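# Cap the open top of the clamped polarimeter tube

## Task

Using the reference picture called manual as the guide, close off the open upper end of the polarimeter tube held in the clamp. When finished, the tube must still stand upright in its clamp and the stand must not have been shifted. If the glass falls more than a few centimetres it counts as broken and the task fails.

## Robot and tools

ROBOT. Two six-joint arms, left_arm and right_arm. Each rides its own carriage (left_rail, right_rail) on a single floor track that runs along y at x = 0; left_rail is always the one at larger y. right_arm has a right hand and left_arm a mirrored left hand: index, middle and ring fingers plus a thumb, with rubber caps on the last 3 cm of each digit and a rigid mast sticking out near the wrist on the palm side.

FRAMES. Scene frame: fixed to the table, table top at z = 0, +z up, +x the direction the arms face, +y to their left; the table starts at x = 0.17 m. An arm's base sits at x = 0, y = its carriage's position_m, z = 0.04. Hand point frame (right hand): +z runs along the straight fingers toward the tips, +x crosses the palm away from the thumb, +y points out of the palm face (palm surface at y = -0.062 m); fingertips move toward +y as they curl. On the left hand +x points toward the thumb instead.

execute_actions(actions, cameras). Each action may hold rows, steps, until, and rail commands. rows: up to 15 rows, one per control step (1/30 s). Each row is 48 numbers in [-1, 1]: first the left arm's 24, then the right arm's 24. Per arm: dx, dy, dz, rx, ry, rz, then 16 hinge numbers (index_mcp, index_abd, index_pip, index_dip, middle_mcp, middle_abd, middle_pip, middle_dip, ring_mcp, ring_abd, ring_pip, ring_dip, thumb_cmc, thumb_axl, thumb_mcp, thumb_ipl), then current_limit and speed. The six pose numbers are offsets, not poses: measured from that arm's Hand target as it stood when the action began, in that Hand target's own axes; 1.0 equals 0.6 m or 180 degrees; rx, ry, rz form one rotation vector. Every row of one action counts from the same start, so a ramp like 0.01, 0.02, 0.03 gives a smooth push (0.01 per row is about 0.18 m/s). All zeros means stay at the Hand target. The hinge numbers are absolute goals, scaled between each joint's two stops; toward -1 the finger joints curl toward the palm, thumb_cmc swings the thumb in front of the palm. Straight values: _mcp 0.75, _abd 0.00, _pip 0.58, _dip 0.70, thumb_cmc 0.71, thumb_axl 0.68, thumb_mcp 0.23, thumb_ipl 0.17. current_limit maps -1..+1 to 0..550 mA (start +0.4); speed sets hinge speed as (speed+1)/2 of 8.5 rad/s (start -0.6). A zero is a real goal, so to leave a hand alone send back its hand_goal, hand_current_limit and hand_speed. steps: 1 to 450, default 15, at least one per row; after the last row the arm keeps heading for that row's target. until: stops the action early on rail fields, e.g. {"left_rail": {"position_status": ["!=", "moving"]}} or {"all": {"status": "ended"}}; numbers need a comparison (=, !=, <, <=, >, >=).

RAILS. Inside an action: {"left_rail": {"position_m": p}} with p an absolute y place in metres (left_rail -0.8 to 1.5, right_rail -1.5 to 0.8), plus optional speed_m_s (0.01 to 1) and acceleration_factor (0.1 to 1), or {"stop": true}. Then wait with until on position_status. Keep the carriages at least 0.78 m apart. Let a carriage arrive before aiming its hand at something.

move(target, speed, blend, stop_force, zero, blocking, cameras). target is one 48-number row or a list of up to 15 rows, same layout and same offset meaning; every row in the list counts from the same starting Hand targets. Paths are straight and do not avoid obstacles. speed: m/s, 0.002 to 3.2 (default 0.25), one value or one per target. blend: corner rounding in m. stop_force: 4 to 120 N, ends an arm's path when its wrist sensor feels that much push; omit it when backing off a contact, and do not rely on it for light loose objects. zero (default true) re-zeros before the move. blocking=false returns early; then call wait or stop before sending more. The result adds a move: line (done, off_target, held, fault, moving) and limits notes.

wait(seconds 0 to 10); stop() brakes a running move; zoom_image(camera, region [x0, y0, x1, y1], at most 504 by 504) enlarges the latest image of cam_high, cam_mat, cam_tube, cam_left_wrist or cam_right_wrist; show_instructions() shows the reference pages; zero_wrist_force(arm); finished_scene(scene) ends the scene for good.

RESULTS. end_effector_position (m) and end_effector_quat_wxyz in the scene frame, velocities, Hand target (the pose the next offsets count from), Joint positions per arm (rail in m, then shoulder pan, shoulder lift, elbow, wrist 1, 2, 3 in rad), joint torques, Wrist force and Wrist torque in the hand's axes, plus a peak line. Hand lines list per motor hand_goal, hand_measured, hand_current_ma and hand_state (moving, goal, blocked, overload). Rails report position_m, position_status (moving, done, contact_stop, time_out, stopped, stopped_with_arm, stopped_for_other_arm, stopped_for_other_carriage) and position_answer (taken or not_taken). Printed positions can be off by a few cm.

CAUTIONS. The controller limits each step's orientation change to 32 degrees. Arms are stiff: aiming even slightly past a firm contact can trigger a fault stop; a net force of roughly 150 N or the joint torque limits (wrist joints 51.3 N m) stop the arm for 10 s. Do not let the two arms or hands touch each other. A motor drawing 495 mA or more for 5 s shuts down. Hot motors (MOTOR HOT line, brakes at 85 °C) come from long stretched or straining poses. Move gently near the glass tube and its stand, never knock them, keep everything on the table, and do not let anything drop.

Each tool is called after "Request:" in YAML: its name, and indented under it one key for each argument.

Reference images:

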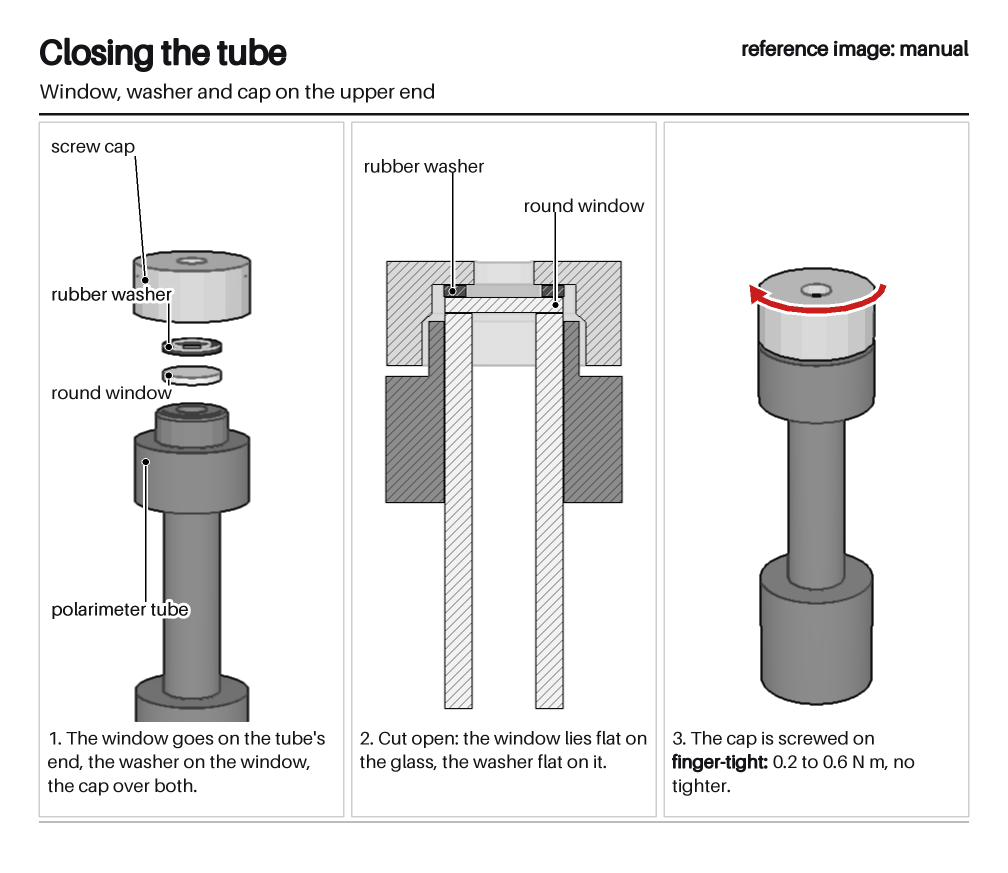

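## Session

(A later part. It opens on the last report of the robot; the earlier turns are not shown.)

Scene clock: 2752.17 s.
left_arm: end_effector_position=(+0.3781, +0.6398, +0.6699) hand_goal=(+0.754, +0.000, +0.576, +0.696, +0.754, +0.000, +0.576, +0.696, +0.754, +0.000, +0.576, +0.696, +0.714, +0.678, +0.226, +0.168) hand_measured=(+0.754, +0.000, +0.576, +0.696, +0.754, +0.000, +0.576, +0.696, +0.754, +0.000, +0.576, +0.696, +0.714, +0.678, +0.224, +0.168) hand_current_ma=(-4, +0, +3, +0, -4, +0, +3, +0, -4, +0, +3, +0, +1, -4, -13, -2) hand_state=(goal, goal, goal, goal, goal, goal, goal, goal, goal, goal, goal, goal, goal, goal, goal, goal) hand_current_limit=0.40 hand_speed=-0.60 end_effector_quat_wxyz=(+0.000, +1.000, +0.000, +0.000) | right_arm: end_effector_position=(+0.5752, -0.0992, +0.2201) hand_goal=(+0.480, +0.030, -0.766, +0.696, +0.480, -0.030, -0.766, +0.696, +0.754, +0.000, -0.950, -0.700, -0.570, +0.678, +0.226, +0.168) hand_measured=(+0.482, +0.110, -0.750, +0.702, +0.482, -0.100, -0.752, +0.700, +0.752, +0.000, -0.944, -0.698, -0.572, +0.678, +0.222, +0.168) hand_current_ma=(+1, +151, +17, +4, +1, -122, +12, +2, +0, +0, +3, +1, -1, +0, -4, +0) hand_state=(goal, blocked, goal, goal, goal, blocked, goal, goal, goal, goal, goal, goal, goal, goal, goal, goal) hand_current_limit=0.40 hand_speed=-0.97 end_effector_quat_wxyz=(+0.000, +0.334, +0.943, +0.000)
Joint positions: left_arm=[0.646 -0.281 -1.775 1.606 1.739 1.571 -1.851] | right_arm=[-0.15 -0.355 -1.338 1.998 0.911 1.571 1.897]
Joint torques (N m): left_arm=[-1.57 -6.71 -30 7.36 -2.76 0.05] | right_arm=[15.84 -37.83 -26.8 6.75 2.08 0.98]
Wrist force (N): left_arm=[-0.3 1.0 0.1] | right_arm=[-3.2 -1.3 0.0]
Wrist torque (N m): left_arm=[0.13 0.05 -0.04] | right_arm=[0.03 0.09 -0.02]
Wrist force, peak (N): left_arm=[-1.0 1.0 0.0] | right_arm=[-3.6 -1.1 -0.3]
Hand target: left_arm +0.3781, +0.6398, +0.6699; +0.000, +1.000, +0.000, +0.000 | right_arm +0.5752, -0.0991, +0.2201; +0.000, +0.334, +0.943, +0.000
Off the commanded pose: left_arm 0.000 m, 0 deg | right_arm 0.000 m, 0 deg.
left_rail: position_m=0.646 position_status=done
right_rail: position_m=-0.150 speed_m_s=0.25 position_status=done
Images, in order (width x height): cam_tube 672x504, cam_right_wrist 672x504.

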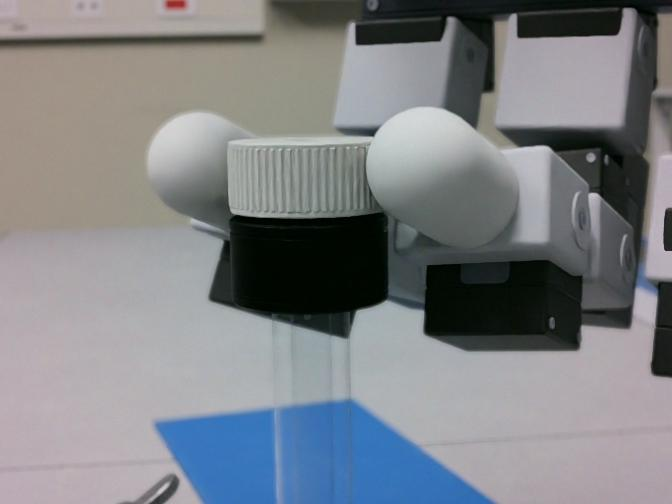

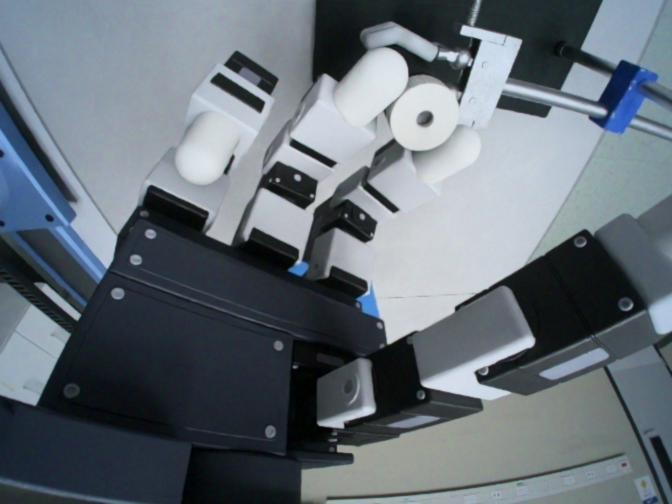

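Request:
execute_actions:
  actions:
    - {"rows":[[0,0,0,0,0,0,0.754,0,0.576,0.696,0.754,0,0.576,0.696,0.754,0,0.576,0.696,0.714,0.678,0.226,0.168,0.4,-0.6,-0.0009,0,0,0,0,0,0.479,-0.05,-0.766,0.696,0.479,0.05,-0.766,0.696,0.753,0,-0.95,-0.7,-0.571,0.678,0.226,0.168,0.75,-0.97]],"steps":40}

Request:
move:
  target: [0,0,0,0,0,0,0.754,0,0.576,0.696,0.754,0,0.576,0.696,0.754,0,0.576,0.696,0.714,0.678,0.226,0.168,0.4,-0.6,-0.0021,-0.0026,0,0,0,0,0.479,-0.05,-0.766,0.696,0.479,0.05,-0.766,0.696,0.753,0,-0.95,-0.7,-0.571,0.678,0.226,0.168,0.75,-0.97]
  speed: 0.01
  cameras: ["cam_tube"]

Request:
zoom_image:
  camera: "cam_tube"
  region: [220, 170, 400, 305]

Request:
move:
  target: [0,0,0,0,0,0,0.754,0,0.576,0.696,0.754,0,0.576,0.696,0.754,0,0.576,0.696,0.714,0.678,0.226,0.168,0.4,-0.6,-0.0021,-0.0026,0,0,0,0,0.479,-0.05,-0.766,0.696,0.479,0.05,-0.766,0.696,0.753,0,-0.95,-0.7,-0.571,0.678,0.226,0.168,0.75,-0.97]
  speed: 0.01
  cameras: ["cam_tube"]

Request:
zoom_image:
  camera: "cam_tube"
  region: [220, 170, 400, 305]

Scene clock: 2762.83 s.
left_arm: end_effector_position=(+0.3781, +0.6398, +0.6699) hand_goal=(+0.754, +0.000, +0.576, +0.696, +0.754, +0.000, +0.576, +0.696, +0.754, +0.000, +0.576, +0.696, +0.714, +0.678, +0.226, +0.168) hand_measured=(+0.754, +0.000, +0.576, +0.696, +0.754, +0.000, +0.576, +0.696, +0.754, +0.000, +0.576, +0.696, +0.714, +0.678, +0.224, +0.168) hand_current_ma=(-4, +0, +3, +0, -4, +0, +3, +0, -4, +0, +3, +0, +1, -4, -13, -2) hand_state=(goal, goal, goal, goal, goal, goal, goal, goal, goal, goal, goal, goal, goal, goal, goal, goal) hand_current_limit=0.40 hand_speed=-0.60 end_effector_quat_wxyz=(+0.000, +1.000, +0.000, +0.000) | right_arm: end_effector_position=(+0.5756, -0.0995, +0.2201) hand_goal=(+0.480, -0.050, -0.766, +0.696, +0.480, +0.050, -0.766, +0.696, +0.754, +0.000, -0.950, -0.700, -0.570, +0.678, +0.226, +0.168) hand_measured=(+0.484, +0.064, -0.748, +0.704, +0.482, -0.066, -0.752, +0.702, +0.752, +0.000, -0.944, -0.698, -0.572, +0.678, +0.222, +0.168) hand_current_ma=(+2, +263, +21, +5, +1, -268, +14, +3, +0, +0, +3, +1, -1, +0, -4, +0) hand_state=(goal, blocked, goal, goal, goal, blocked, goal, goal, goal, goal, goal, goal, goal, goal, goal, goal) hand_current_limit=0.75 hand_speed=-0.97 end_effector_quat_wxyz=(+0.000, +0.334, +0.943, +0.000)
Joint positions: left_arm=[0.646 -0.281 -1.775 1.606 1.739 1.571 -1.851] | right_arm=[-0.15 -0.355 -1.338 1.997 0.911 1.571 1.897]
Joint torques (N m): left_arm=[-1.23 -6.98 -30.24 7.48 -2.75 -0.03] | right_arm=[-16.09 -37.47 -36.74 6.82 2.12 -2.42]
Wrist force (N): left_arm=[-0.6 0.9 0.0] | right_arm=[-1.4 -1.2 0.0]
Wrist torque (N m): left_arm=[0.12 0.08 -0.06] | right_arm=[0.05 0.16 -0.03]
Wrist force, peak (N): left_arm=[-0.7 1.3 0.1] | right_arm=[-3.7 -1.2 -0.3]
Hand target: left_arm +0.3781, +0.6398, +0.6699; +0.000, +1.000, +0.000, +0.000 | right_arm +0.5756, -0.0995, +0.2201; +0.000, +0.334, +0.943, +0.000
Off the commanded pose: left_arm 0.000 m, 0 deg | right_arm 0.000 m, 0 deg.
left_rail: position_m=0.646 position_status=done
right_rail: position_m=-0.150 speed_m_s=0.25 position_status=done

Scene clock: 2763.53 s.
left_arm: end_effector_position=(+0.3781, +0.6398, +0.6699) hand_goal=(+0.754, +0.000, +0.576, +0.696, +0.754, +0.000, +0.576, +0.696, +0.754, +0.000, +0.576, +0.696, +0.714, +0.678, +0.226, +0.168) hand_measured=(+0.754, +0.000, +0.576, +0.696, +0.754, +0.000, +0.576, +0.696, +0.754, +0.000, +0.576, +0.696, +0.714, +0.678, +0.224, +0.168) hand_current_ma=(-4, +0, +3, +0, -4, +0, +3, +0, -4, +0, +3, +0, +1, -4, -13, -2) hand_state=(goal, goal, goal, goal, goal, goal, goal, goal, goal, goal, goal, goal, goal, goal, goal, goal) hand_current_limit=0.40 hand_speed=-0.60 end_effector_quat_wxyz=(+0.000, +1.000, +0.000, +0.000) | right_arm: end_effector_position=(+0.5756, -0.1014, +0.2201) hand_goal=(+0.480, -0.050, -0.766, +0.696, +0.480, +0.050, -0.766, +0.696, +0.754, +0.000, -0.950, -0.700, -0.570, +0.678, +0.226, +0.168) hand_measured=(+0.476, +0.058, -0.738, +0.708, +0.474, -0.066, -0.744, +0.706, +0.752, +0.000, -0.944, -0.698, -0.572, +0.678, +0.222, +0.168) hand_current_ma=(-2, +241, +37, +11, -3, -268, +27, +7, +0, +0, +3, +1, -1, +0, -4, +0) hand_state=(goal, blocked, blocked, goal, goal, blocked, blocked, goal, goal, goal, goal, goal, goal, goal, goal, goal) hand_current_limit=0.75 hand_speed=-0.97 end_effector_quat_wxyz=(+0.000, +0.334, +0.943, +0.000)
Joint positions: left_arm=[0.646 -0.281 -1.775 1.606 1.739 1.571 -1.851] | right_arm=[-0.15 -0.359 -1.338 1.997 0.911 1.571 1.893]
Joint torques (N m): left_arm=[-1.89 -8.04 -30.04 7.37 -2.6 -0.13] | right_arm=[-20.93 -36.67 -36.33 5.69 2.3 -2.65]
Wrist force (N): left_arm=[-0.4 0.8 0.0] | right_arm=[3.2 3.4 -0.1]
Wrist torque (N m): left_arm=[0.11 0.05 -0.05] | right_arm=[0.02 0.18 0.10]
Wrist force, peak (N): left_arm=[-0.6 1.1 0.2] | right_arm=[4.1 4.1 -0.1]
Hand target: left_arm +0.3781, +0.6398, +0.6699; +0.000, +1.000, +0.000, +0.000 | right_arm +0.5756, -0.1015, +0.2201; +0.000, +0.334, +0.943, +0.000
Off the commanded pose: left_arm 0.000 m, 0 deg | right_arm 0.000 m, 0 deg.
left_rail: position_m=0.646 position_status=done
right_rail: position_m=-0.150 speed_m_s=0.25 position_status=done
move: done
Images, in order (width x height): cam_tube 672x504.

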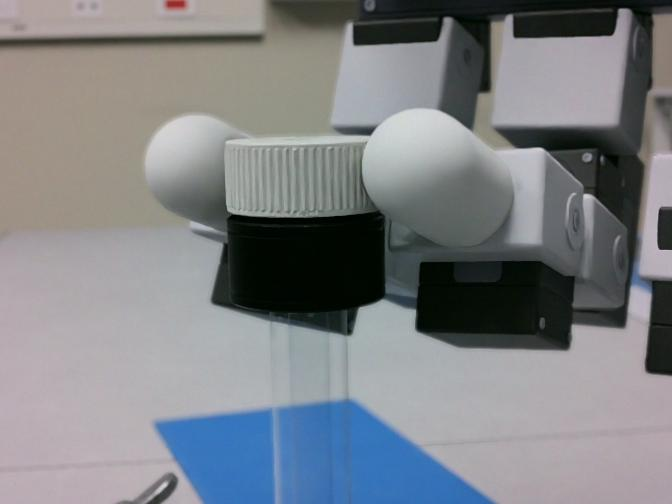

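Scaled by 2.800 from the camera's 672x504 image, which has a finer 960x720 frame.

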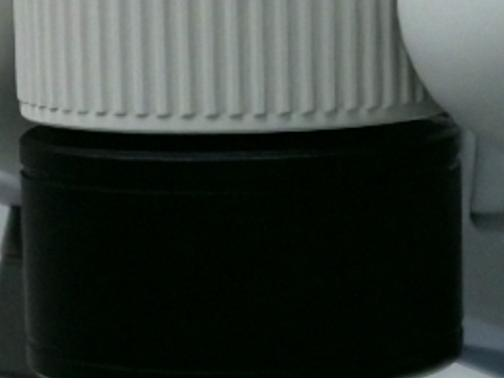

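Scene clock: 2764.23 s.
left_arm: end_effector_position=(+0.3781, +0.6398, +0.6699) hand_goal=(+0.754, +0.000, +0.576, +0.696, +0.754, +0.000, +0.576, +0.696, +0.754, +0.000, +0.576, +0.696, +0.714, +0.678, +0.226, +0.168) hand_measured=(+0.754, +0.000, +0.576, +0.696, +0.754, +0.000, +0.576, +0.696, +0.754, +0.000, +0.576, +0.696, +0.714, +0.678, +0.224, +0.168) hand_current_ma=(-4, +0, +3, +0, -4, +0, +3, +0, -4, +0, +3, +0, +1, -4, -13, -2) hand_state=(goal, goal, goal, goal, goal, goal, goal, goal, goal, goal, goal, goal, goal, goal, goal, goal) hand_current_limit=0.40 hand_speed=-0.60 end_effector_quat_wxyz=(+0.000, +1.000, +0.000, +0.000) | right_arm: end_effector_position=(+0.5756, -0.1034, +0.2201) hand_goal=(+0.480, -0.050, -0.766, +0.696, +0.480, +0.050, -0.766, +0.696, +0.754, +0.000, -0.950, -0.700, -0.570, +0.678, +0.226, +0.168) hand_measured=(+0.472, +0.058, -0.736, +0.710, +0.476, -0.066, -0.744, +0.706, +0.752, +0.000, -0.944, -0.698, -0.572, +0.678, +0.222, +0.168) hand_current_ma=(-5, +241, +44, +13, -3, -268, +28, +7, +0, +0, +3, +1, -1, +0, -4, +0) hand_state=(goal, blocked, blocked, goal, goal, blocked, blocked, goal, goal, goal, goal, goal, goal, goal, goal, goal) hand_current_limit=0.75 hand_speed=-0.97 end_effector_quat_wxyz=(+0.000, +0.334, +0.943, +0.000)
Joint positions: left_arm=[0.646 -0.281 -1.775 1.606 1.739 1.571 -1.851] | right_arm=[-0.15 -0.363 -1.338 1.997 0.911 1.571 1.889]
Joint torques (N m): left_arm=[-2.45 -7.1 -29.84 7.3 -2.6 0.09] | right_arm=[-16.98 -37.08 -37.21 4.51 2.33 -2.34]
Wrist force (N): left_arm=[-0.3 0.8 0.1] | right_arm=[2.6 3.1 -0.4]
Wrist torque (N m): left_arm=[0.10 0.04 -0.04] | right_arm=[0.07 0.16 0.10]
Wrist force, peak (N): left_arm=[-0.7 0.9 0.1] | right_arm=[3.7 4.6 -0.5]
Hand target: left_arm +0.3781, +0.6398, +0.6699; +0.000, +1.000, +0.000, +0.000 | right_arm +0.5756, -0.1035, +0.2201; +0.000, +0.334, +0.943, +0.000
Off the commanded pose: left_arm 0.000 m, 0 deg | right_arm 0.000 m, 0 deg.
left_rail: position_m=0.646 position_status=done
right_rail: position_m=-0.150 speed_m_s=0.25 position_status=done
move: done
Images, in order (width x height): cam_tube 672x504.

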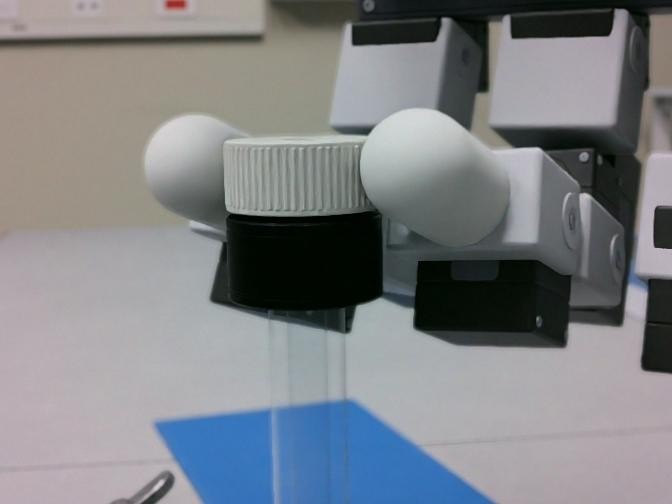

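Scaled by 2.800 from the camera's 672x504 image, which has a finer 960x720 frame.

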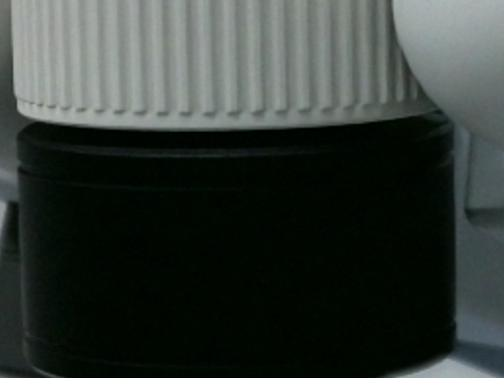

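Request:
move:
  target: [0,0,0,0,0,0,0.754,0,0.576,0.696,0.754,0,0.576,0.696,0.754,0,0.576,0.696,0.714,0.678,0.226,0.168,0.4,-0.6,0.0026,-0.0021,0,0,0,0,0.479,-0.05,-0.766,0.696,0.479,0.05,-0.766,0.696,0.753,0,-0.95,-0.7,-0.571,0.678,0.226,0.168,0.75,-0.97]
  speed: 0.01
  cameras: ["cam_tube"]

Request:
zoom_image:
  camera: "cam_tube"
  region: [220, 170, 400, 305]

Scene clock: 2772.13 s.
left_arm: end_effector_position=(+0.3781, +0.6398, +0.6699) hand_goal=(+0.754, +0.000, +0.576, +0.696, +0.754, +0.000, +0.576, +0.696, +0.754, +0.000, +0.576, +0.696, +0.714, +0.678, +0.226, +0.168) hand_measured=(+0.754, +0.000, +0.576, +0.696, +0.754, +0.000, +0.576, +0.696, +0.754, +0.000, +0.576, +0.696, +0.714, +0.678, +0.224, +0.168) hand_current_ma=(-4, +0, +3, +0, -4, +0, +3, +0, -4, +0, +3, +0, +1, -4, -13, -2) hand_state=(goal, goal, goal, goal, goal, goal, goal, goal, goal, goal, goal, goal, goal, goal, goal, goal) hand_current_limit=0.40 hand_speed=-0.60 end_effector_quat_wxyz=(+0.000, +1.000, +0.000, +0.000) | right_arm: end_effector_position=(+0.5737, -0.1035, +0.2201) hand_goal=(+0.480, -0.050, -0.766, +0.696, +0.480, +0.050, -0.766, +0.696, +0.754, +0.000, -0.950, -0.700, -0.570, +0.678, +0.226, +0.168) hand_measured=(+0.468, +0.058, -0.730, +0.712, +0.474, -0.066, -0.740, +0.708, +0.752, +0.000, -0.944, -0.698, -0.572, +0.678, +0.222, +0.168) hand_current_ma=(-11, +241, +55, +17, -5, -268, +35, +9, +0, +0, +3, +1, -1, +0, -4, +0) hand_state=(goal, blocked, blocked, goal, goal, blocked, blocked, goal, goal, goal, goal, goal, goal, goal, goal, goal) hand_current_limit=0.75 hand_speed=-0.97 end_effector_quat_wxyz=(+0.000, +0.334, +0.943, +0.000)
Joint positions: left_arm=[0.646 -0.281 -1.775 1.606 1.739 1.571 -1.851] | right_arm=[-0.15 -0.364 -1.34 2.001 0.91 1.571 1.887]
Joint torques (N m): left_arm=[-1.41 -6.78 -29.7 7.44 -2.69 -0.15] | right_arm=[-16.5 -63.61 -17.58 2.23 1.6 -2.29]
Wrist force (N): left_arm=[-0.4 0.8 -0.1] | right_arm=[-2.4 7.3 0.0]
Wrist torque (N m): left_arm=[0.12 0.04 -0.03] | right_arm=[-0.02 0.06 0.17]
Wrist force, peak (N): left_arm=[-0.5 1.3 0.3] | right_arm=[-2.2 7.5 -0.3]
Hand target: left_arm +0.3781, +0.6398, +0.6699; +0.000, +1.000, +0.000, +0.000 | right_arm +0.5736, -0.1035, +0.2201; +0.000, +0.334, +0.943, +0.000
Off the commanded pose: left_arm 0.000 m, 0 deg | right_arm 0.000 m, 0 deg.
left_rail: position_m=0.646 position_status=done
right_rail: position_m=-0.150 speed_m_s=0.25 position_status=done
move: done
Images, in order (width x height): cam_tube 672x504.

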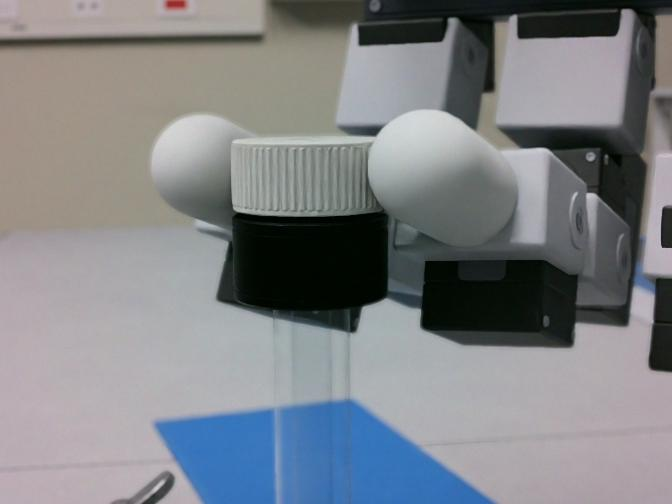

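Scaled by 2.800 from the camera's 672x504 image, which has a finer 960x720 frame.

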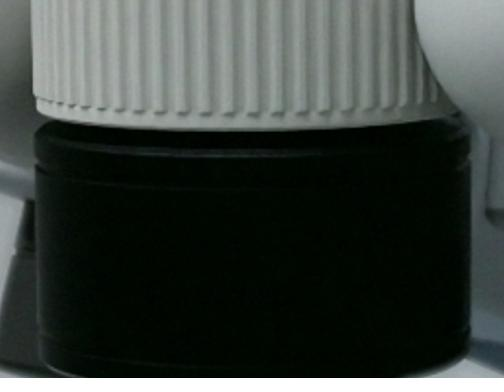

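Request:
execute_actions:
  actions:
    - {"rows":[[0,0,0,0,0,0,0.754,0,0.576,0.696,0.754,0,0.576,0.696,0.754,0,0.576,0.696,0.714,0.678,0.226,0.168,0.4,-0.6,0,0,0,0,0,0,0.479,0.05,-0.75,0.696,0.479,-0.05,-0.75,0.696,0.753,0,-0.95,-0.7,-0.571,0.678,0.226,0.168,0.4,-0.97]],"steps":40}
    - {"rows":[[0,0,0,0,0,0,0.754,0,0.576,0.696,0.754,0,0.576,0.696,0.754,0,0.576,0.696,0.714,0.678,0.226,0.168,0.4,-0.6,0,0,0,0,0,0,0.479,0.4,-0.766,0.696,0.479,-0.4,-0.766,0.696,0.753,0,-0.95,-0.7,-0.571,0.678,0.226,0.168,0.4,-0.95]],"steps":60}
  cameras: ["cam_tube"]

Request:
zoom_image:
  camera: "cam_tube"
  region: [220, 170, 400, 305]

Scene clock: 2781.37 s.
left_arm: end_effector_position=(+0.3781, +0.6398, +0.6699) hand_goal=(+0.754, +0.000, +0.576, +0.696, +0.754, +0.000, +0.576, +0.696, +0.754, +0.000, +0.576, +0.696, +0.714, +0.678, +0.226, +0.168) hand_measured=(+0.754, +0.000, +0.576, +0.696, +0.754, +0.000, +0.576, +0.696, +0.754, +0.000, +0.576, +0.696, +0.714, +0.678, +0.224, +0.168) hand_current_ma=(-4, +0, +3, +0, -4, +0, +3, +0, -4, +0, +3, +0, +1, -4, -13, -2) hand_state=(goal, goal, goal, goal, goal, goal, goal, goal, goal, goal, goal, goal, goal, goal, goal, goal) hand_current_limit=0.40 hand_speed=-0.60 end_effector_quat_wxyz=(+0.000, +1.000, +0.000, +0.000) | right_arm: end_effector_position=(+0.5736, -0.1035, +0.2201) hand_goal=(+0.480, +0.400, -0.766, +0.696, +0.480, -0.400, -0.766, +0.696, +0.754, +0.000, -0.950, -0.700, -0.570, +0.678, +0.226, +0.168) hand_measured=(+0.482, +0.396, -0.760, +0.700, +0.482, -0.396, -0.760, +0.700, +0.752, +0.000, -0.944, -0.698, -0.572, +0.678, +0.222, +0.168) hand_current_ma=(+0, -2, +4, +1, +0, +2, +5, +1, +0, +0, +3, +1, -1, +0, -4, +0) hand_state=(goal, goal, goal, goal, goal, goal, goal, goal, goal, goal, goal, goal, goal, goal, goal, goal) hand_current_limit=0.40 hand_speed=-0.95 end_effector_quat_wxyz=(+0.000, +0.334, +0.943, +0.000)
Joint positions: left_arm=[0.646 -0.281 -1.775 1.606 1.739 1.571 -1.851] | right_arm=[-0.15 -0.364 -1.341 2.001 0.91 1.571 1.887]
Joint torques (N m): left_arm=[-2.45 -6.81 -30.03 7.37 -2.67 0.02] | right_arm=[-8.9 -59.03 -25.36 2.55 -0.04 -2.37]
Wrist force (N): left_arm=[-0.7 0.6 0.0] | right_arm=[-1.0 0.0 0.1]
Wrist torque (N m): left_arm=[0.09 0.08 -0.06] | right_arm=[0.07 0.17 0.14]
Wrist force, peak (N): left_arm=[-0.6 1.3 0.2] | right_arm=[-3.1 7.7 -0.2]
Hand target: left_arm +0.3781, +0.6398, +0.6699; +0.000, +1.000, +0.000, +0.000 | right_arm +0.5736, -0.1035, +0.2201; +0.000, +0.334, +0.943, +0.000
Off the commanded pose: left_arm 0.000 m, 0 deg | right_arm 0.000 m, 0 deg.
left_rail: position_m=0.646 position_status=done
right_rail: position_m=-0.150 speed_m_s=0.25 position_status=done
Images, in order (width x height): cam_tube 672x504.

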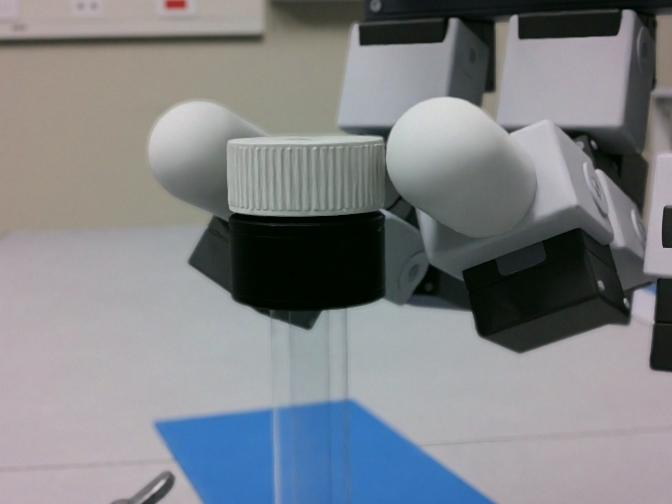

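Scaled by 2.800 from the camera's 672x504 image, which has a finer 960x720 frame.

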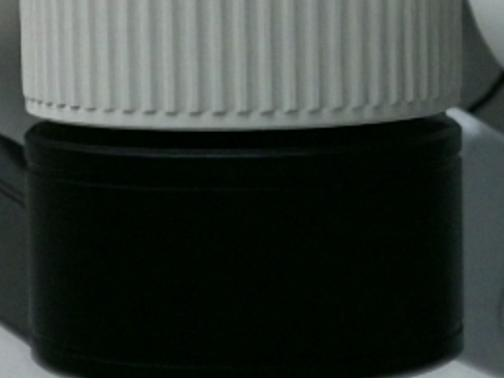

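Request:
execute_actions:
  actions: []
  cameras: ["cam_tube","cam_right_wrist"]

Request:
zoom_image:
  camera: "cam_tube"
  region: [220, 130, 400, 265]

Scene clock: 2812.93 s.
left_arm: end_effector_position=(+0.3781, +0.6398, +0.6699) hand_goal=(+0.754, +0.000, +0.576, +0.696, +0.754, +0.000, +0.576, +0.696, +0.754, +0.000, +0.576, +0.696, +0.714, +0.678, +0.226, +0.168) hand_measured=(+0.754, +0.000, +0.576, +0.696, +0.754, +0.000, +0.576, +0.696, +0.754, +0.000, +0.576, +0.696, +0.714, +0.678, +0.224, +0.168) hand_current_ma=(-4, +0, +3, +0, -4, +0, +3, +0, -4, +0, +3, +0, +1, -4, -13, -2) hand_state=(goal, goal, goal, goal, goal, goal, goal, goal, goal, goal, goal, goal, goal, goal, goal, goal) hand_current_limit=0.40 hand_speed=-0.60 end_effector_quat_wxyz=(+0.000, +1.000, +0.000, +0.000) | right_arm: end_effector_position=(+0.5736, -0.1035, +0.2201) hand_goal=(+0.480, +0.400, -0.766, +0.696, +0.480, -0.400, -0.766, +0.696, +0.754, +0.000, -0.950, -0.700, -0.570, +0.678, +0.226, +0.168) hand_measured=(+0.482, +0.396, -0.760, +0.700, +0.482, -0.396, -0.760, +0.700, +0.752, +0.000, -0.944, -0.698, -0.572, +0.678, +0.222, +0.168) hand_current_ma=(+0, -2, +4, +1, +0, +2, +5, +1, +0, +0, +3, +1, -1, +0, -4, +0) hand_state=(goal, goal, goal, goal, goal, goal, goal, goal, goal, goal, goal, goal, goal, goal, goal, goal) hand_current_limit=0.40 hand_speed=-0.95 end_effector_quat_wxyz=(+0.000, +0.334, +0.943, +0.000)
Joint positions: left_arm=[0.646 -0.281 -1.775 1.606 1.739 1.571 -1.851] | right_arm=[-0.15 -0.364 -1.341 2.001 0.91 1.571 1.887]
Joint velocities: within noise
Joint torques (N m): left_arm=[-1.22 -7.43 -30.47 7.16 -2.91 -0.18] | right_arm=[-2.46 -55.69 -33.38 2.55 -0.95 -1.73]
Wrist force (N): left_arm=[-0.5 0.9 0.3] | right_arm=[-0.3 -0.2 0.3]
Wrist torque (N m): left_arm=[0.09 0.07 -0.05] | right_arm=[0.02 0.08 0.18]
Wrist force, peak (N): left_arm=[-0.7 1.0 0.1] | right_arm=[-1.0 -0.5 0.1]
Hand target: left_arm +0.3781, +0.6398, +0.6699; +0.000, +1.000, +0.000, +0.000 | right_arm +0.5736, -0.1035, +0.2201; +0.000, +0.334, +0.943, +0.000
Off the commanded pose: left_arm 0.000 m, 0 deg | right_arm 0.000 m, 0 deg.
left_rail: position_m=0.646 position_status=done
right_rail: position_m=-0.150 speed_m_s=0.25 position_status=done
Images, in order (width x height): cam_tube 672x504, cam_right_wrist 672x504.

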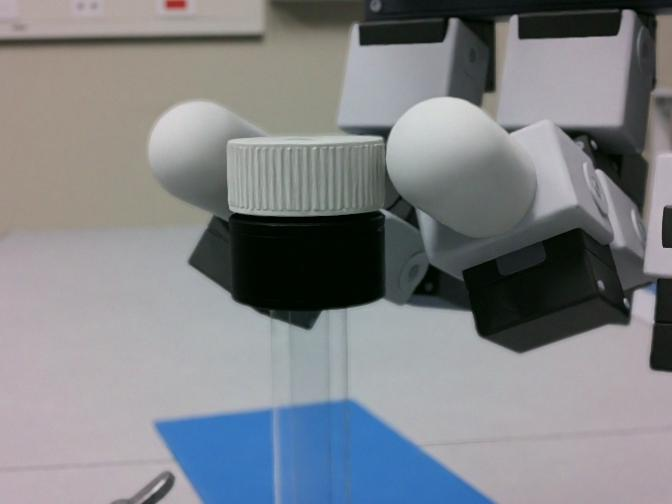

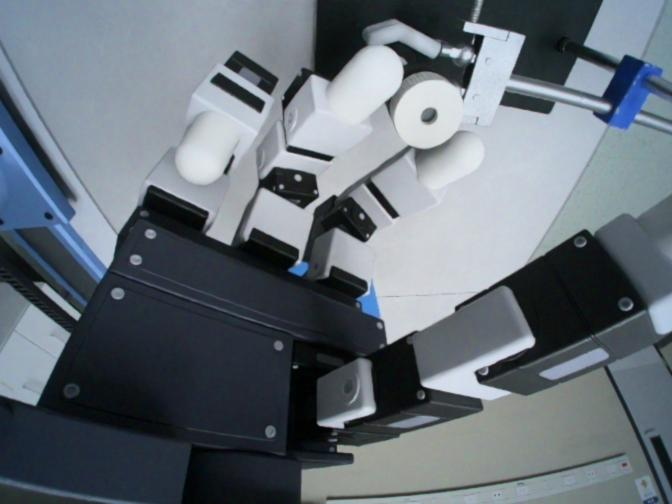

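Scaled by 2.800 from the camera's 672x504 image, which has a finer 960x720 frame.

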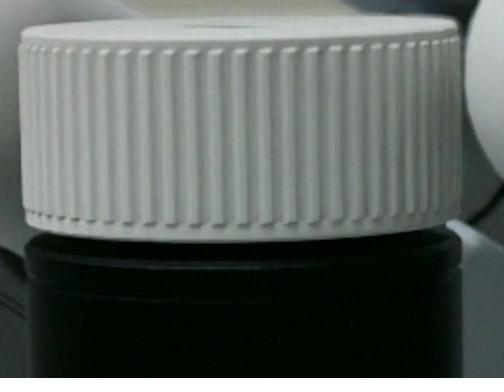

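Request:
zero_wrist_force:
  arm: "right_arm"

Request:
move:
  target: [0,0,0,0,0,0,0.754,0,0.576,0.696,0.754,0,0.576,0.696,0.754,0,0.576,0.696,0.714,0.678,0.226,0.168,0.4,-0.6,-0.0012,-0.002,0,0,0,0,0.479,0.4,-0.766,0.696,0.479,-0.4,-0.766,0.696,0.753,0,-0.95,-0.7,-0.571,0.678,0.226,0.168,0.4,-0.95]
  speed: 0.02
  cameras: ["cam_right_wrist"]

Request:
zoom_image:
  camera: "cam_right_wrist"
  region: [320, 30, 500, 180]

Wrist force sensor zeroed.

Scene clock: 2869.97 s.
left_arm: end_effector_position=(+0.3781, +0.6398, +0.6699) hand_goal=(+0.754, +0.000, +0.576, +0.696, +0.754, +0.000, +0.576, +0.696, +0.754, +0.000, +0.576, +0.696, +0.714, +0.678, +0.226, +0.168) hand_measured=(+0.754, +0.000, +0.576, +0.696, +0.754, +0.000, +0.576, +0.696, +0.754, +0.000, +0.576, +0.696, +0.714, +0.678, +0.224, +0.168) hand_current_ma=(-4, +0, +3, +0, -4, +0, +3, +0, -4, +0, +3, +0, +1, -4, -13, -2) hand_state=(goal, goal, goal, goal, goal, goal, goal, goal, goal, goal, goal, goal, goal, goal, goal, goal) hand_current_limit=0.40 hand_speed=-0.60 end_effector_quat_wxyz=(+0.000, +1.000, +0.000, +0.000) | right_arm: end_effector_position=(+0.5734, -0.1048, +0.2201) hand_goal=(+0.480, +0.400, -0.766, +0.696, +0.480, -0.400, -0.766, +0.696, +0.754, +0.000, -0.950, -0.700, -0.570, +0.678, +0.226, +0.168) hand_measured=(+0.482, +0.396, -0.760, +0.700, +0.482, -0.396, -0.760, +0.700, +0.752, +0.000, -0.944, -0.698, -0.572, +0.678, +0.222, +0.168) hand_current_ma=(+0, -2, +4, +1, +0, +2, +5, +1, +0, +0, +3, +1, -1, +0, -4, +0) hand_state=(goal, goal, goal, goal, goal, goal, goal, goal, goal, goal, goal, goal, goal, goal, goal, goal) hand_current_limit=0.40 hand_speed=-0.95 end_effector_quat_wxyz=(+0.000, +0.334, +0.943, +0.000)
Joint positions: left_arm=[0.646 -0.281 -1.775 1.606 1.739 1.571 -1.851] | right_arm=[-0.15 -0.367 -1.341 2.001 0.91 1.571 1.885]
Joint torques (N m): left_arm=[-1.6 -7.03 -29.78 7.41 -2.66 -0.07] | right_arm=[-15.79 -65.57 -22.61 1.78 -1.16 -1.91]
Wrist force (N, zeroed by zero_wrist_force on right_arm): left_arm=[-0.5 0.7 -0.2] | right_arm=[-0.3 -0.2 -0.3]
Wrist torque (N m, zeroed by zero_wrist_force on right_arm): left_arm=[0.12 0.07 -0.05] | right_arm=[0.00 0.04 -0.03]
Wrist force, peak (N, zeroed by zero_wrist_force on right_arm): left_arm=[-0.5 1.2 0.2] | right_arm=[-0.5 0.5 -0.6]
Hand target: left_arm +0.3781, +0.6398, +0.6699; +0.000, +1.000, +0.000, +0.000 | right_arm +0.5734, -0.1049, +0.2201; +0.000, +0.334, +0.943, +0.000
Off the commanded pose: left_arm 0.000 m, 0 deg | right_arm 0.000 m, 0 deg.
left_rail: position_m=0.646 position_status=done
right_rail: position_m=-0.150 speed_m_s=0.25 position_status=done
move: done
Images, in order (width x height): cam_right_wrist 672x504.

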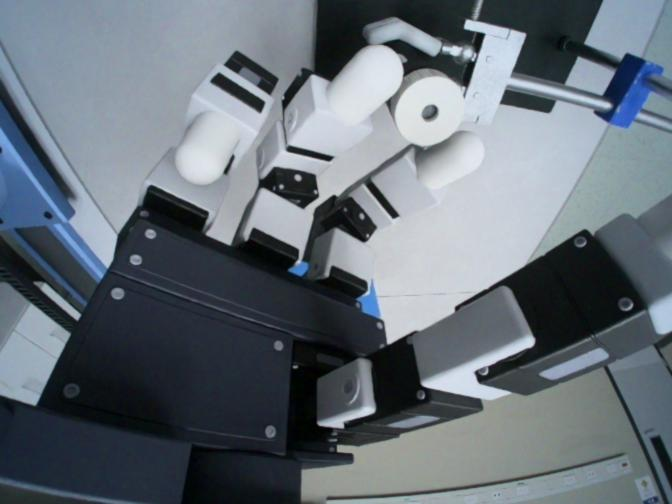

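Scaled by 2.800 from the camera's 672x504 image, which has a finer 960x720 frame.

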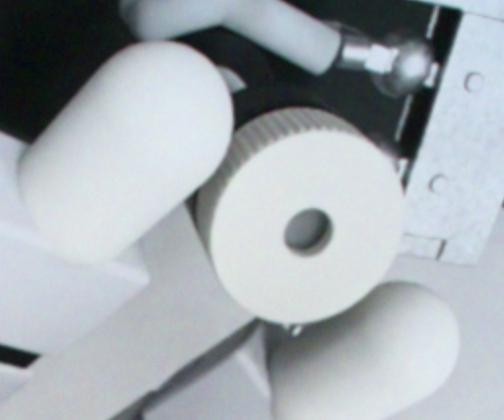

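Request:
move:
  target: [0,0,0,0,0,0,0.754,0,0.576,0.696,0.754,0,0.576,0.696,0.754,0,0.576,0.696,0.714,0.678,0.226,0.168,0.4,-0.6,-0.0012,0.004,0,0,0,0,0.479,0.4,-0.766,0.696,0.479,-0.4,-0.766,0.696,0.753,0,-0.95,-0.7,-0.571,0.678,0.226,0.168,0.4,-0.95]
  speed: 0.02

Request:
execute_actions:
  actions:
    - {"rows":[[0,0,0,0,0,0,0.754,0,0.576,0.696,0.754,0,0.576,0.696,0.754,0,0.576,0.696,0.714,0.678,0.226,0.168,0.4,-0.6,0,0,0,0,0,0,0.479,0.13,-0.766,0.696,0.479,-0.13,-0.766,0.696,0.753,0,-0.95,-0.7,-0.571,0.678,0.226,0.168,0.4,-0.9]],"steps":60}
  cameras: ["cam_right_wrist"]

Request:
zoom_image:
  camera: "cam_right_wrist"
  region: [320, 30, 500, 180]

Scene clock: 2881.17 s.
left_arm: end_effector_position=(+0.3781, +0.6398, +0.6699) hand_goal=(+0.754, +0.000, +0.576, +0.696, +0.754, +0.000, +0.576, +0.696, +0.754, +0.000, +0.576, +0.696, +0.714, +0.678, +0.226, +0.168) hand_measured=(+0.754, +0.000, +0.576, +0.696, +0.754, +0.000, +0.576, +0.696, +0.754, +0.000, +0.576, +0.696, +0.714, +0.678, +0.224, +0.168) hand_current_ma=(-4, +0, +3, +0, -4, +0, +3, +0, -4, +0, +3, +0, +1, -4, -13, -2) hand_state=(goal, goal, goal, goal, goal, goal, goal, goal, goal, goal, goal, goal, goal, goal, goal, goal) hand_current_limit=0.40 hand_speed=-0.60 end_effector_quat_wxyz=(+0.000, +1.000, +0.000, +0.000) | right_arm: end_effector_position=(+0.5754, -0.1036, +0.2201) hand_goal=(+0.480, +0.400, -0.766, +0.696, +0.480, -0.400, -0.766, +0.696, +0.754, +0.000, -0.950, -0.700, -0.570, +0.678, +0.226, +0.168) hand_measured=(+0.482, +0.396, -0.760, +0.700, +0.482, -0.396, -0.760, +0.700, +0.752, +0.000, -0.944, -0.698, -0.572, +0.678, +0.222, +0.168) hand_current_ma=(+0, -2, +4, +1, +0, +2, +5, +1, +0, +0, +3, +1, -1, +0, -4, +0) hand_state=(goal, goal, goal, goal, goal, goal, goal, goal, goal, goal, goal, goal, goal, goal, goal, goal) hand_current_limit=0.40 hand_speed=-0.95 end_effector_quat_wxyz=(+0.000, +0.334, +0.943, +0.000)
Joint positions: left_arm=[0.646 -0.281 -1.775 1.606 1.739 1.571 -1.851] | right_arm=[-0.15 -0.363 -1.338 1.998 0.911 1.571 1.889]
Joint torques (N m): left_arm=[-2.29 -7.39 -30.41 7.24 -2.65 0.15] | right_arm=[15.11 -36.24 -34.67 6.55 -1.53 2.02]
Wrist force (N, zeroed by zero_wrist_force on right_arm): left_arm=[-0.7 0.7 0.1] | right_arm=[-0.3 -0.1 -0.3]
Wrist torque (N m, zeroed by zero_wrist_force on right_arm): left_arm=[0.08 0.09 -0.07] | right_arm=[0.01 0.05 -0.25]
Wrist force, peak (N, zeroed by zero_wrist_force on right_arm): left_arm=[-1.0 1.0 0.2] | right_arm=[-0.7 0.0 -0.4]
Hand target: left_arm +0.3781, +0.6398, +0.6699; +0.000, +1.000, +0.000, +0.000 | right_arm +0.5755, -0.1035, +0.2201; +0.000, +0.334, +0.943, +0.000
Off the commanded pose: left_arm 0.000 m, 0 deg | right_arm 0.000 m, 0 deg.
left_rail: position_m=0.646 position_status=done
right_rail: position_m=-0.150 speed_m_s=0.25 position_status=done
move: done

Scene clock: 2883.37 s.
left_arm: end_effector_position=(+0.3781, +0.6398, +0.6699) hand_goal=(+0.754, +0.000, +0.576, +0.696, +0.754, +0.000, +0.576, +0.696, +0.754, +0.000, +0.576, +0.696, +0.714, +0.678, +0.226, +0.168) hand_measured=(+0.754, +0.000, +0.576, +0.696, +0.754, +0.000, +0.576, +0.696, +0.754, +0.000, +0.576, +0.696, +0.714, +0.678, +0.224, +0.168) hand_current_ma=(-4, +0, +3, +0, -4, +0, +3, +0, -4, +0, +3, +0, +1, -4, -13, -2) hand_state=(goal, goal, goal, goal, goal, goal, goal, goal, goal, goal, goal, goal, goal, goal, goal, goal) hand_current_limit=0.40 hand_speed=-0.60 end_effector_quat_wxyz=(+0.000, +1.000, +0.000, +0.000) | right_arm: end_effector_position=(+0.5755, -0.1035, +0.2201) hand_goal=(+0.480, +0.130, -0.766, +0.696, +0.480, -0.130, -0.766, +0.696, +0.754, +0.000, -0.950, -0.700, -0.570, +0.678, +0.226, +0.168) hand_measured=(+0.482, +0.150, -0.758, +0.700, +0.482, -0.170, -0.752, +0.702, +0.752, +0.000, -0.944, -0.698, -0.572, +0.678, +0.222, +0.168) hand_current_ma=(+1, +18, +7, +1, +1, -52, +14, +3, +0, +0, +3, +1, -1, +0, -4, +0) hand_state=(goal, goal, goal, goal, goal, blocked, goal, goal, goal, goal, goal, goal, goal, goal, goal, goal) hand_current_limit=0.40 hand_speed=-0.90 end_effector_quat_wxyz=(+0.000, +0.334, +0.943, +0.000)
Joint positions: left_arm=[0.646 -0.281 -1.775 1.606 1.739 1.571 -1.851] | right_arm=[-0.15 -0.363 -1.338 1.997 0.911 1.571 1.889]
Joint torques (N m): left_arm=[-1.74 -6.63 -30.1 7.1 -2.76 -0.09] | right_arm=[8.56 -38.54 -37.3 1.72 -1.12 2.77]
Wrist force (N, zeroed by zero_wrist_force on right_arm): left_arm=[-0.5 0.6 0.1] | right_arm=[3.1 0.6 -0.7]
Wrist torque (N m, zeroed by zero_wrist_force on right_arm): left_arm=[0.08 0.06 -0.04] | right_arm=[0.04 0.08 -0.27]
Wrist force, peak (N, zeroed by zero_wrist_force on right_arm): left_arm=[-0.6 1.1 0.3] | right_arm=[3.5 0.4 -0.4]
Hand target: left_arm +0.3781, +0.6398, +0.6699; +0.000, +1.000, +0.000, +0.000 | right_arm +0.5755, -0.1035, +0.2201; +0.000, +0.334, +0.943, +0.000
Off the commanded pose: left_arm 0.000 m, 0 deg | right_arm 0.000 m, 0 deg.
left_rail: position_m=0.646 position_status=done
right_rail: position_m=-0.150 speed_m_s=0.25 position_status=done
Images, in order (width x height): cam_right_wrist 672x504.

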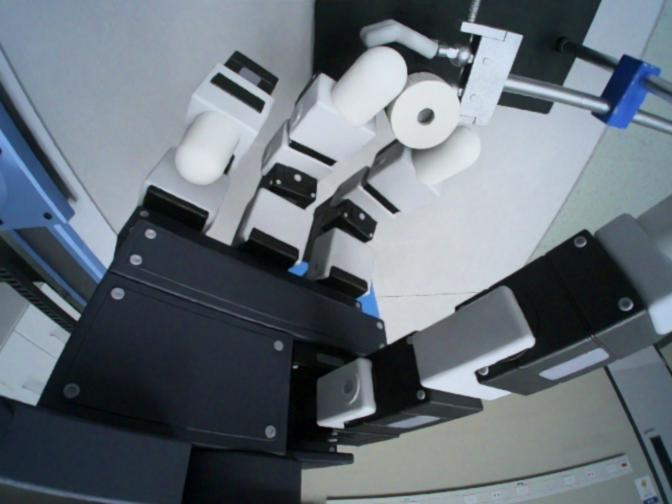

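Scaled by 2.800 from the camera's 672x504 image, which has a finer 960x720 frame.

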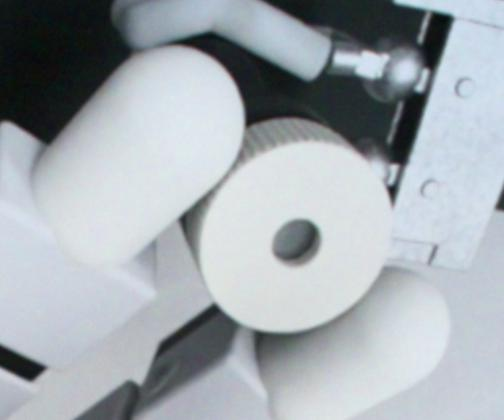

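Request:
move:
  target: [0,0,0,0,0,0,0.754,0,0.576,0.696,0.754,0,0.576,0.696,0.754,0,0.576,0.696,0.714,0.678,0.226,0.168,0.4,-0.6,0.0009,0,0,0,0,0,0.479,0.13,-0.766,0.696,0.479,-0.13,-0.766,0.696,0.753,0,-0.95,-0.7,-0.571,0.678,0.226,0.168,0.4,-0.9]
  speed: 0.01

Request:
execute_actions:
  actions:
    - {"rows":[[0,0,0,0,0,0,0.754,0,0.576,0.696,0.754,0,0.576,0.696,0.754,0,0.576,0.696,0.714,0.678,0.226,0.168,0.4,-0.6,0,0,0,0,0,0,0.479,0.05,-0.766,0.696,0.479,-0.05,-0.766,0.696,0.753,0,-0.95,-0.7,-0.571,0.678,0.226,0.168,0.4,-0.93]],"steps":40}

Scene clock: 2890.60 s.
left_arm: end_effector_position=(+0.3781, +0.6398, +0.6699) hand_goal=(+0.754, +0.000, +0.576, +0.696, +0.754, +0.000, +0.576, +0.696, +0.754, +0.000, +0.576, +0.696, +0.714, +0.678, +0.226, +0.168) hand_measured=(+0.754, +0.000, +0.576, +0.696, +0.754, +0.000, +0.576, +0.696, +0.754, +0.000, +0.576, +0.696, +0.714, +0.678, +0.224, +0.168) hand_current_ma=(-4, +0, +3, +0, -4, +0, +3, +0, -4, +0, +3, +0, +1, -4, -13, -2) hand_state=(goal, goal, goal, goal, goal, goal, goal, goal, goal, goal, goal, goal, goal, goal, goal, goal) hand_current_limit=0.40 hand_speed=-0.60 end_effector_quat_wxyz=(+0.000, +1.000, +0.000, +0.000) | right_arm: end_effector_position=(+0.5751, -0.1032, +0.2201) hand_goal=(+0.480, +0.130, -0.766, +0.696, +0.480, -0.130, -0.766, +0.696, +0.754, +0.000, -0.950, -0.700, -0.570, +0.678, +0.226, +0.168) hand_measured=(+0.482, +0.150, -0.758, +0.700, +0.482, -0.166, -0.752, +0.702, +0.752, +0.000, -0.944, -0.698, -0.572, +0.678, +0.222, +0.168) hand_current_ma=(+1, +18, +7, +1, +1, -47, +14, +3, +0, +0, +3, +1, -1, +0, -4, +0) hand_state=(goal, goal, goal, goal, goal, blocked, goal, goal, goal, goal, goal, goal, goal, goal, goal, goal) hand_current_limit=0.40 hand_speed=-0.90 end_effector_quat_wxyz=(+0.000, +0.334, +0.943, +0.000)
Joint positions: left_arm=[0.646 -0.281 -1.775 1.606 1.739 1.571 -1.851] | right_arm=[-0.15 -0.363 -1.338 1.998 0.911 1.571 1.889]
Joint torques (N m): left_arm=[-1.85 -7.16 -30.12 7.3 -2.81 -0.14] | right_arm=[15.66 -65.63 -22.53 1.1 -0.38 2.65]
Wrist force (N, zeroed by zero_wrist_force on right_arm): left_arm=[-0.8 0.8 0.1] | right_arm=[0.7 0.3 -0.5]
Wrist torque (N m, zeroed by zero_wrist_force on right_arm): left_arm=[0.10 0.10 -0.08] | right_arm=[0.04 0.08 -0.25]
Wrist force, peak (N, zeroed by zero_wrist_force on right_arm): left_arm=[-0.8 1.2 -0.1] | right_arm=[3.6 0.7 -0.4]
Hand target: left_arm +0.3781, +0.6398, +0.6699; +0.000, +1.000, +0.000, +0.000 | right_arm +0.5751, -0.1031, +0.2201; +0.000, +0.334, +0.943, +0.000
Off the commanded pose: left_arm 0.000 m, 0 deg | right_arm 0.000 m, 0 deg.
left_rail: position_m=0.646 position_status=done
right_rail: position_m=-0.150 speed_m_s=0.25 position_status=done
move: done

Scene clock: 2892.13 s.
left_arm: end_effector_position=(+0.3781, +0.6398, +0.6699) hand_goal=(+0.754, +0.000, +0.576, +0.696, +0.754, +0.000, +0.576, +0.696, +0.754, +0.000, +0.576, +0.696, +0.714, +0.678, +0.226, +0.168) hand_measured=(+0.754, +0.000, +0.576, +0.696, +0.754, +0.000, +0.576, +0.696, +0.754, +0.000, +0.576, +0.696, +0.714, +0.678, +0.224, +0.168) hand_current_ma=(-4, +0, +3, +0, -4, +0, +3, +0, -4, +0, +3, +0, +1, -4, -13, -2) hand_state=(goal, goal, goal, goal, goal, goal, goal, goal, goal, goal, goal, goal, goal, goal, goal, goal) hand_current_limit=0.40 hand_speed=-0.60 end_effector_quat_wxyz=(+0.000, +1.000, +0.000, +0.000) | right_arm: end_effector_position=(+0.5751, -0.1031, +0.2201) hand_goal=(+0.480, +0.050, -0.766, +0.696, +0.480, -0.050, -0.766, +0.696, +0.754, +0.000, -0.950, -0.700, -0.570, +0.678, +0.226, +0.168) hand_measured=(+0.482, +0.106, -0.754, +0.700, +0.482, -0.120, -0.748, +0.702, +0.752, +0.000, -0.944, -0.698, -0.572, +0.678, +0.222, +0.168) hand_current_ma=(+1, +88, +11, +2, +1, -124, +19, +5, +0, +0, +3, +1, -1, +0, -4, +0) hand_state=(goal, blocked, goal, goal, goal, blocked, goal, goal, goal, goal, goal, goal, goal, goal, goal, goal) hand_current_limit=0.40 hand_speed=-0.93 end_effector_quat_wxyz=(+0.000, +0.334, +0.943, +0.000)
Joint positions: left_arm=[0.646 -0.281 -1.775 1.606 1.739 1.571 -1.851] | right_arm=[-0.15 -0.363 -1.338 1.998 0.911 1.571 1.889]
Joint torques (N m): left_arm=[-3.05 -6.6 -29.58 7.18 -2.77 -0.2] | right_arm=[14.76 -65.58 -22.94 1.04 -0.19 2.7]
Wrist force (N, zeroed by zero_wrist_force on right_arm): left_arm=[-0.6 1.0 0.0] | right_arm=[0.7 -0.2 -0.2]
Wrist torque (N m, zeroed by zero_wrist_force on right_arm): left_arm=[0.14 0.07 -0.06] | right_arm=[0.01 0.07 -0.26]
Wrist force, peak (N, zeroed by zero_wrist_force on right_arm): left_arm=[-0.9 0.8 0.5] | right_arm=[0.9 -0.6 -0.5]
Hand target: left_arm +0.3781, +0.6398, +0.6699; +0.000, +1.000, +0.000, +0.000 | right_arm +0.5751, -0.1031, +0.2201; +0.000, +0.334, +0.943, +0.000
Off the commanded pose: left_arm 0.000 m, 0 deg | right_arm 0.000 m, 0 deg.
left_rail: position_m=0.646 position_status=done
right_rail: position_m=-0.150 speed_m_s=0.25 position_status=done

Request:
execute_actions:
  actions:
    - {"rows":[[0,0,0,0,0,0,0.754,0,0.576,0.696,0.754,0,0.576,0.696,0.754,0,0.576,0.696,0.714,0.678,0.226,0.168,0.4,-0.6,0,0,0,0,0,0,0.479,-0.04,-0.766,0.696,0.479,0.04,-0.766,0.696,0.753,0,-0.95,-0.7,-0.571,0.678,0.226,0.168,0.75,-0.95]],"steps":45}

Request:
execute_actions:
  actions:
    - {"rows":[[0,0,0,0,0,0,0.754,0,0.576,0.696,0.754,0,0.576,0.696,0.754,0,0.576,0.696,0.714,0.678,0.226,0.168,0.4,-0.6,0,0,0,0,0,0,0.479,-0.1,-0.766,0.696,0.479,0.1,-0.766,0.696,0.753,0,-0.95,-0.7,-0.571,0.678,0.226,0.168,0.75,-0.95]],"steps":40}
  cameras: ["cam_tube"]

Request:
zoom_image:
  camera: "cam_tube"
  region: [225, 130, 325, 205]

Scene clock: 2901.87 s.
left_arm: end_effector_position=(+0.3781, +0.6398, +0.6699) hand_goal=(+0.754, +0.000, +0.576, +0.696, +0.754, +0.000, +0.576, +0.696, +0.754, +0.000, +0.576, +0.696, +0.714, +0.678, +0.226, +0.168) hand_measured=(+0.754, +0.000, +0.576, +0.696, +0.754, +0.000, +0.576, +0.696, +0.754, +0.000, +0.576, +0.696, +0.714, +0.678, +0.224, +0.168) hand_current_ma=(-4, +0, +3, +0, -4, +0, +3, +0, -4, +0, +3, +0, +1, -4, -13, -2) hand_state=(goal, goal, goal, goal, goal, goal, goal, goal, goal, goal, goal, goal, goal, goal, goal, goal) hand_current_limit=0.40 hand_speed=-0.60 end_effector_quat_wxyz=(+0.000, +1.000, +0.000, +0.000) | right_arm: end_effector_position=(+0.5751, -0.1031, +0.2201) hand_goal=(+0.480, -0.040, -0.766, +0.696, +0.480, +0.040, -0.766, +0.696, +0.754, +0.000, -0.950, -0.700, -0.570, +0.678, +0.226, +0.168) hand_measured=(+0.482, +0.058, -0.750, +0.702, +0.482, -0.078, -0.746, +0.704, +0.752, +0.000, -0.944, -0.698, -0.572, +0.678, +0.222, +0.168) hand_current_ma=(+1, +210, +15, +3, +1, -272, +24, +6, +0, +0, +3, +1, -1, +0, -4, +0) hand_state=(goal, blocked, goal, goal, goal, blocked, blocked, goal, goal, goal, goal, goal, goal, goal, goal, goal) hand_current_limit=0.75 hand_speed=-0.95 end_effector_quat_wxyz=(+0.000, +0.334, +0.943, +0.000)
Joint positions: left_arm=[0.646 -0.281 -1.775 1.606 1.739 1.571 -1.851] | right_arm=[-0.15 -0.363 -1.338 1.998 0.911 1.571 1.889]
Joint torques (N m): left_arm=[-1.02 -6.36 -30.58 7.32 -2.92 0.01] | right_arm=[14.92 -66.39 -23.15 0.91 1.02 2.27]
Wrist force (N, zeroed by zero_wrist_force on right_arm): left_arm=[-0.5 1.0 0.2] | right_arm=[0.7 -0.4 -0.3]
Wrist torque (N m, zeroed by zero_wrist_force on right_arm): left_arm=[0.11 0.07 -0.05] | right_arm=[0.02 0.07 -0.25]
Wrist force, peak (N, zeroed by zero_wrist_force on right_arm): left_arm=[-0.9 1.0 -0.1] | right_arm=[1.1 0.1 -0.5]
Hand target: left_arm +0.3781, +0.6398, +0.6699; +0.000, +1.000, +0.000, +0.000 | right_arm +0.5751, -0.1031, +0.2201; +0.000, +0.334, +0.943, +0.000
Off the commanded pose: left_arm 0.000 m, 0 deg | right_arm 0.000 m, 0 deg.
left_rail: position_m=0.646 position_status=done
right_rail: position_m=-0.150 speed_m_s=0.25 position_status=done

Scene clock: 2903.40 s.
left_arm: end_effector_position=(+0.3781, +0.6398, +0.6699) hand_goal=(+0.754, +0.000, +0.576, +0.696, +0.754, +0.000, +0.576, +0.696, +0.754, +0.000, +0.576, +0.696, +0.714, +0.678, +0.226, +0.168) hand_measured=(+0.754, +0.000, +0.576, +0.696, +0.754, +0.000, +0.576, +0.696, +0.754, +0.000, +0.576, +0.696, +0.714, +0.678, +0.224, +0.168) hand_current_ma=(-4, +0, +3, +0, -4, +0, +3, +0, -4, +0, +3, +0, +1, -4, -13, -2) hand_state=(goal, goal, goal, goal, goal, goal, goal, goal, goal, goal, goal, goal, goal, goal, goal, goal) hand_current_limit=0.40 hand_speed=-0.60 end_effector_quat_wxyz=(+0.000, +1.000, +0.000, +0.000) | right_arm: end_effector_position=(+0.5751, -0.1031, +0.2201) hand_goal=(+0.480, -0.100, -0.766, +0.696, +0.480, +0.100, -0.766, +0.696, +0.754, +0.000, -0.950, -0.700, -0.570, +0.678, +0.226, +0.168) hand_measured=(+0.484, +0.030, -0.750, +0.702, +0.484, -0.050, -0.744, +0.704, +0.752, +0.000, -0.944, -0.698, -0.572, +0.678, +0.222, +0.168) hand_current_ma=(+2, +316, +16, +4, +2, -398, +25, +6, +0, +0, +3, +1, -1, +0, -4, +0) hand_state=(goal, blocked, goal, goal, goal, blocked, blocked, goal, goal, goal, goal, goal, goal, goal, goal, goal) hand_current_limit=0.75 hand_speed=-0.95 end_effector_quat_wxyz=(+0.000, +0.334, +0.943, +0.000)
Joint positions: left_arm=[0.646 -0.281 -1.775 1.606 1.739 1.571 -1.851] | right_arm=[-0.15 -0.363 -1.338 1.998 0.911 1.571 1.889]
Joint torques (N m): left_arm=[-1.3 -7.41 -30.11 7.38 -2.86 0.06] | right_arm=[15.33 -66.64 -23.77 1.54 1.31 2.49]
Wrist force (N, zeroed by zero_wrist_force on right_arm): left_arm=[-0.4 0.8 -0.2] | right_arm=[0.8 0.4 0.1]
Wrist torque (N m, zeroed by zero_wrist_force on right_arm): left_arm=[0.12 0.05 -0.04] | right_arm=[0.03 0.06 -0.24]
Wrist force, peak (N, zeroed by zero_wrist_force on right_arm): left_arm=[-1.0 0.8 0.0] | right_arm=[1.0 0.5 0.5]
Hand target: left_arm +0.3781, +0.6398, +0.6699; +0.000, +1.000, +0.000, +0.000 | right_arm +0.5751, -0.1031, +0.2201; +0.000, +0.334, +0.943, +0.000
Off the commanded pose: left_arm 0.000 m, 0 deg | right_arm 0.000 m, 0 deg.
left_rail: position_m=0.646 position_status=done
right_rail: position_m=-0.150 speed_m_s=0.25 position_status=done
Images, in order (width x height): cam_tube 672x504.

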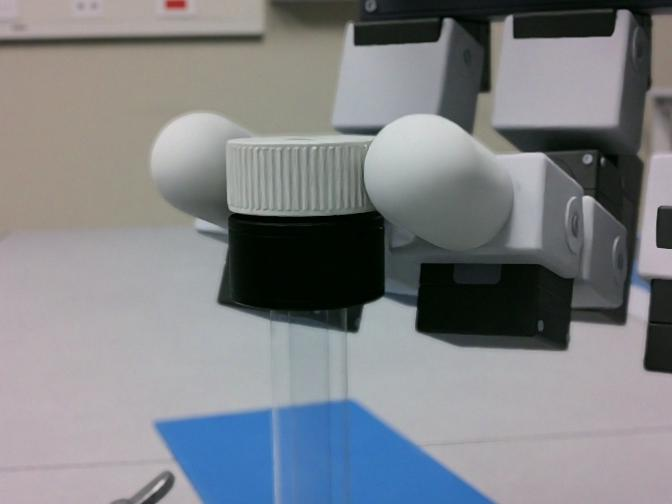

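Scaled by 5.040 from the camera's 672x504 image, which has a finer 960x720 frame.

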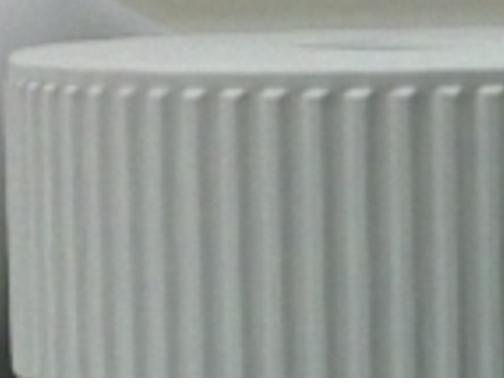

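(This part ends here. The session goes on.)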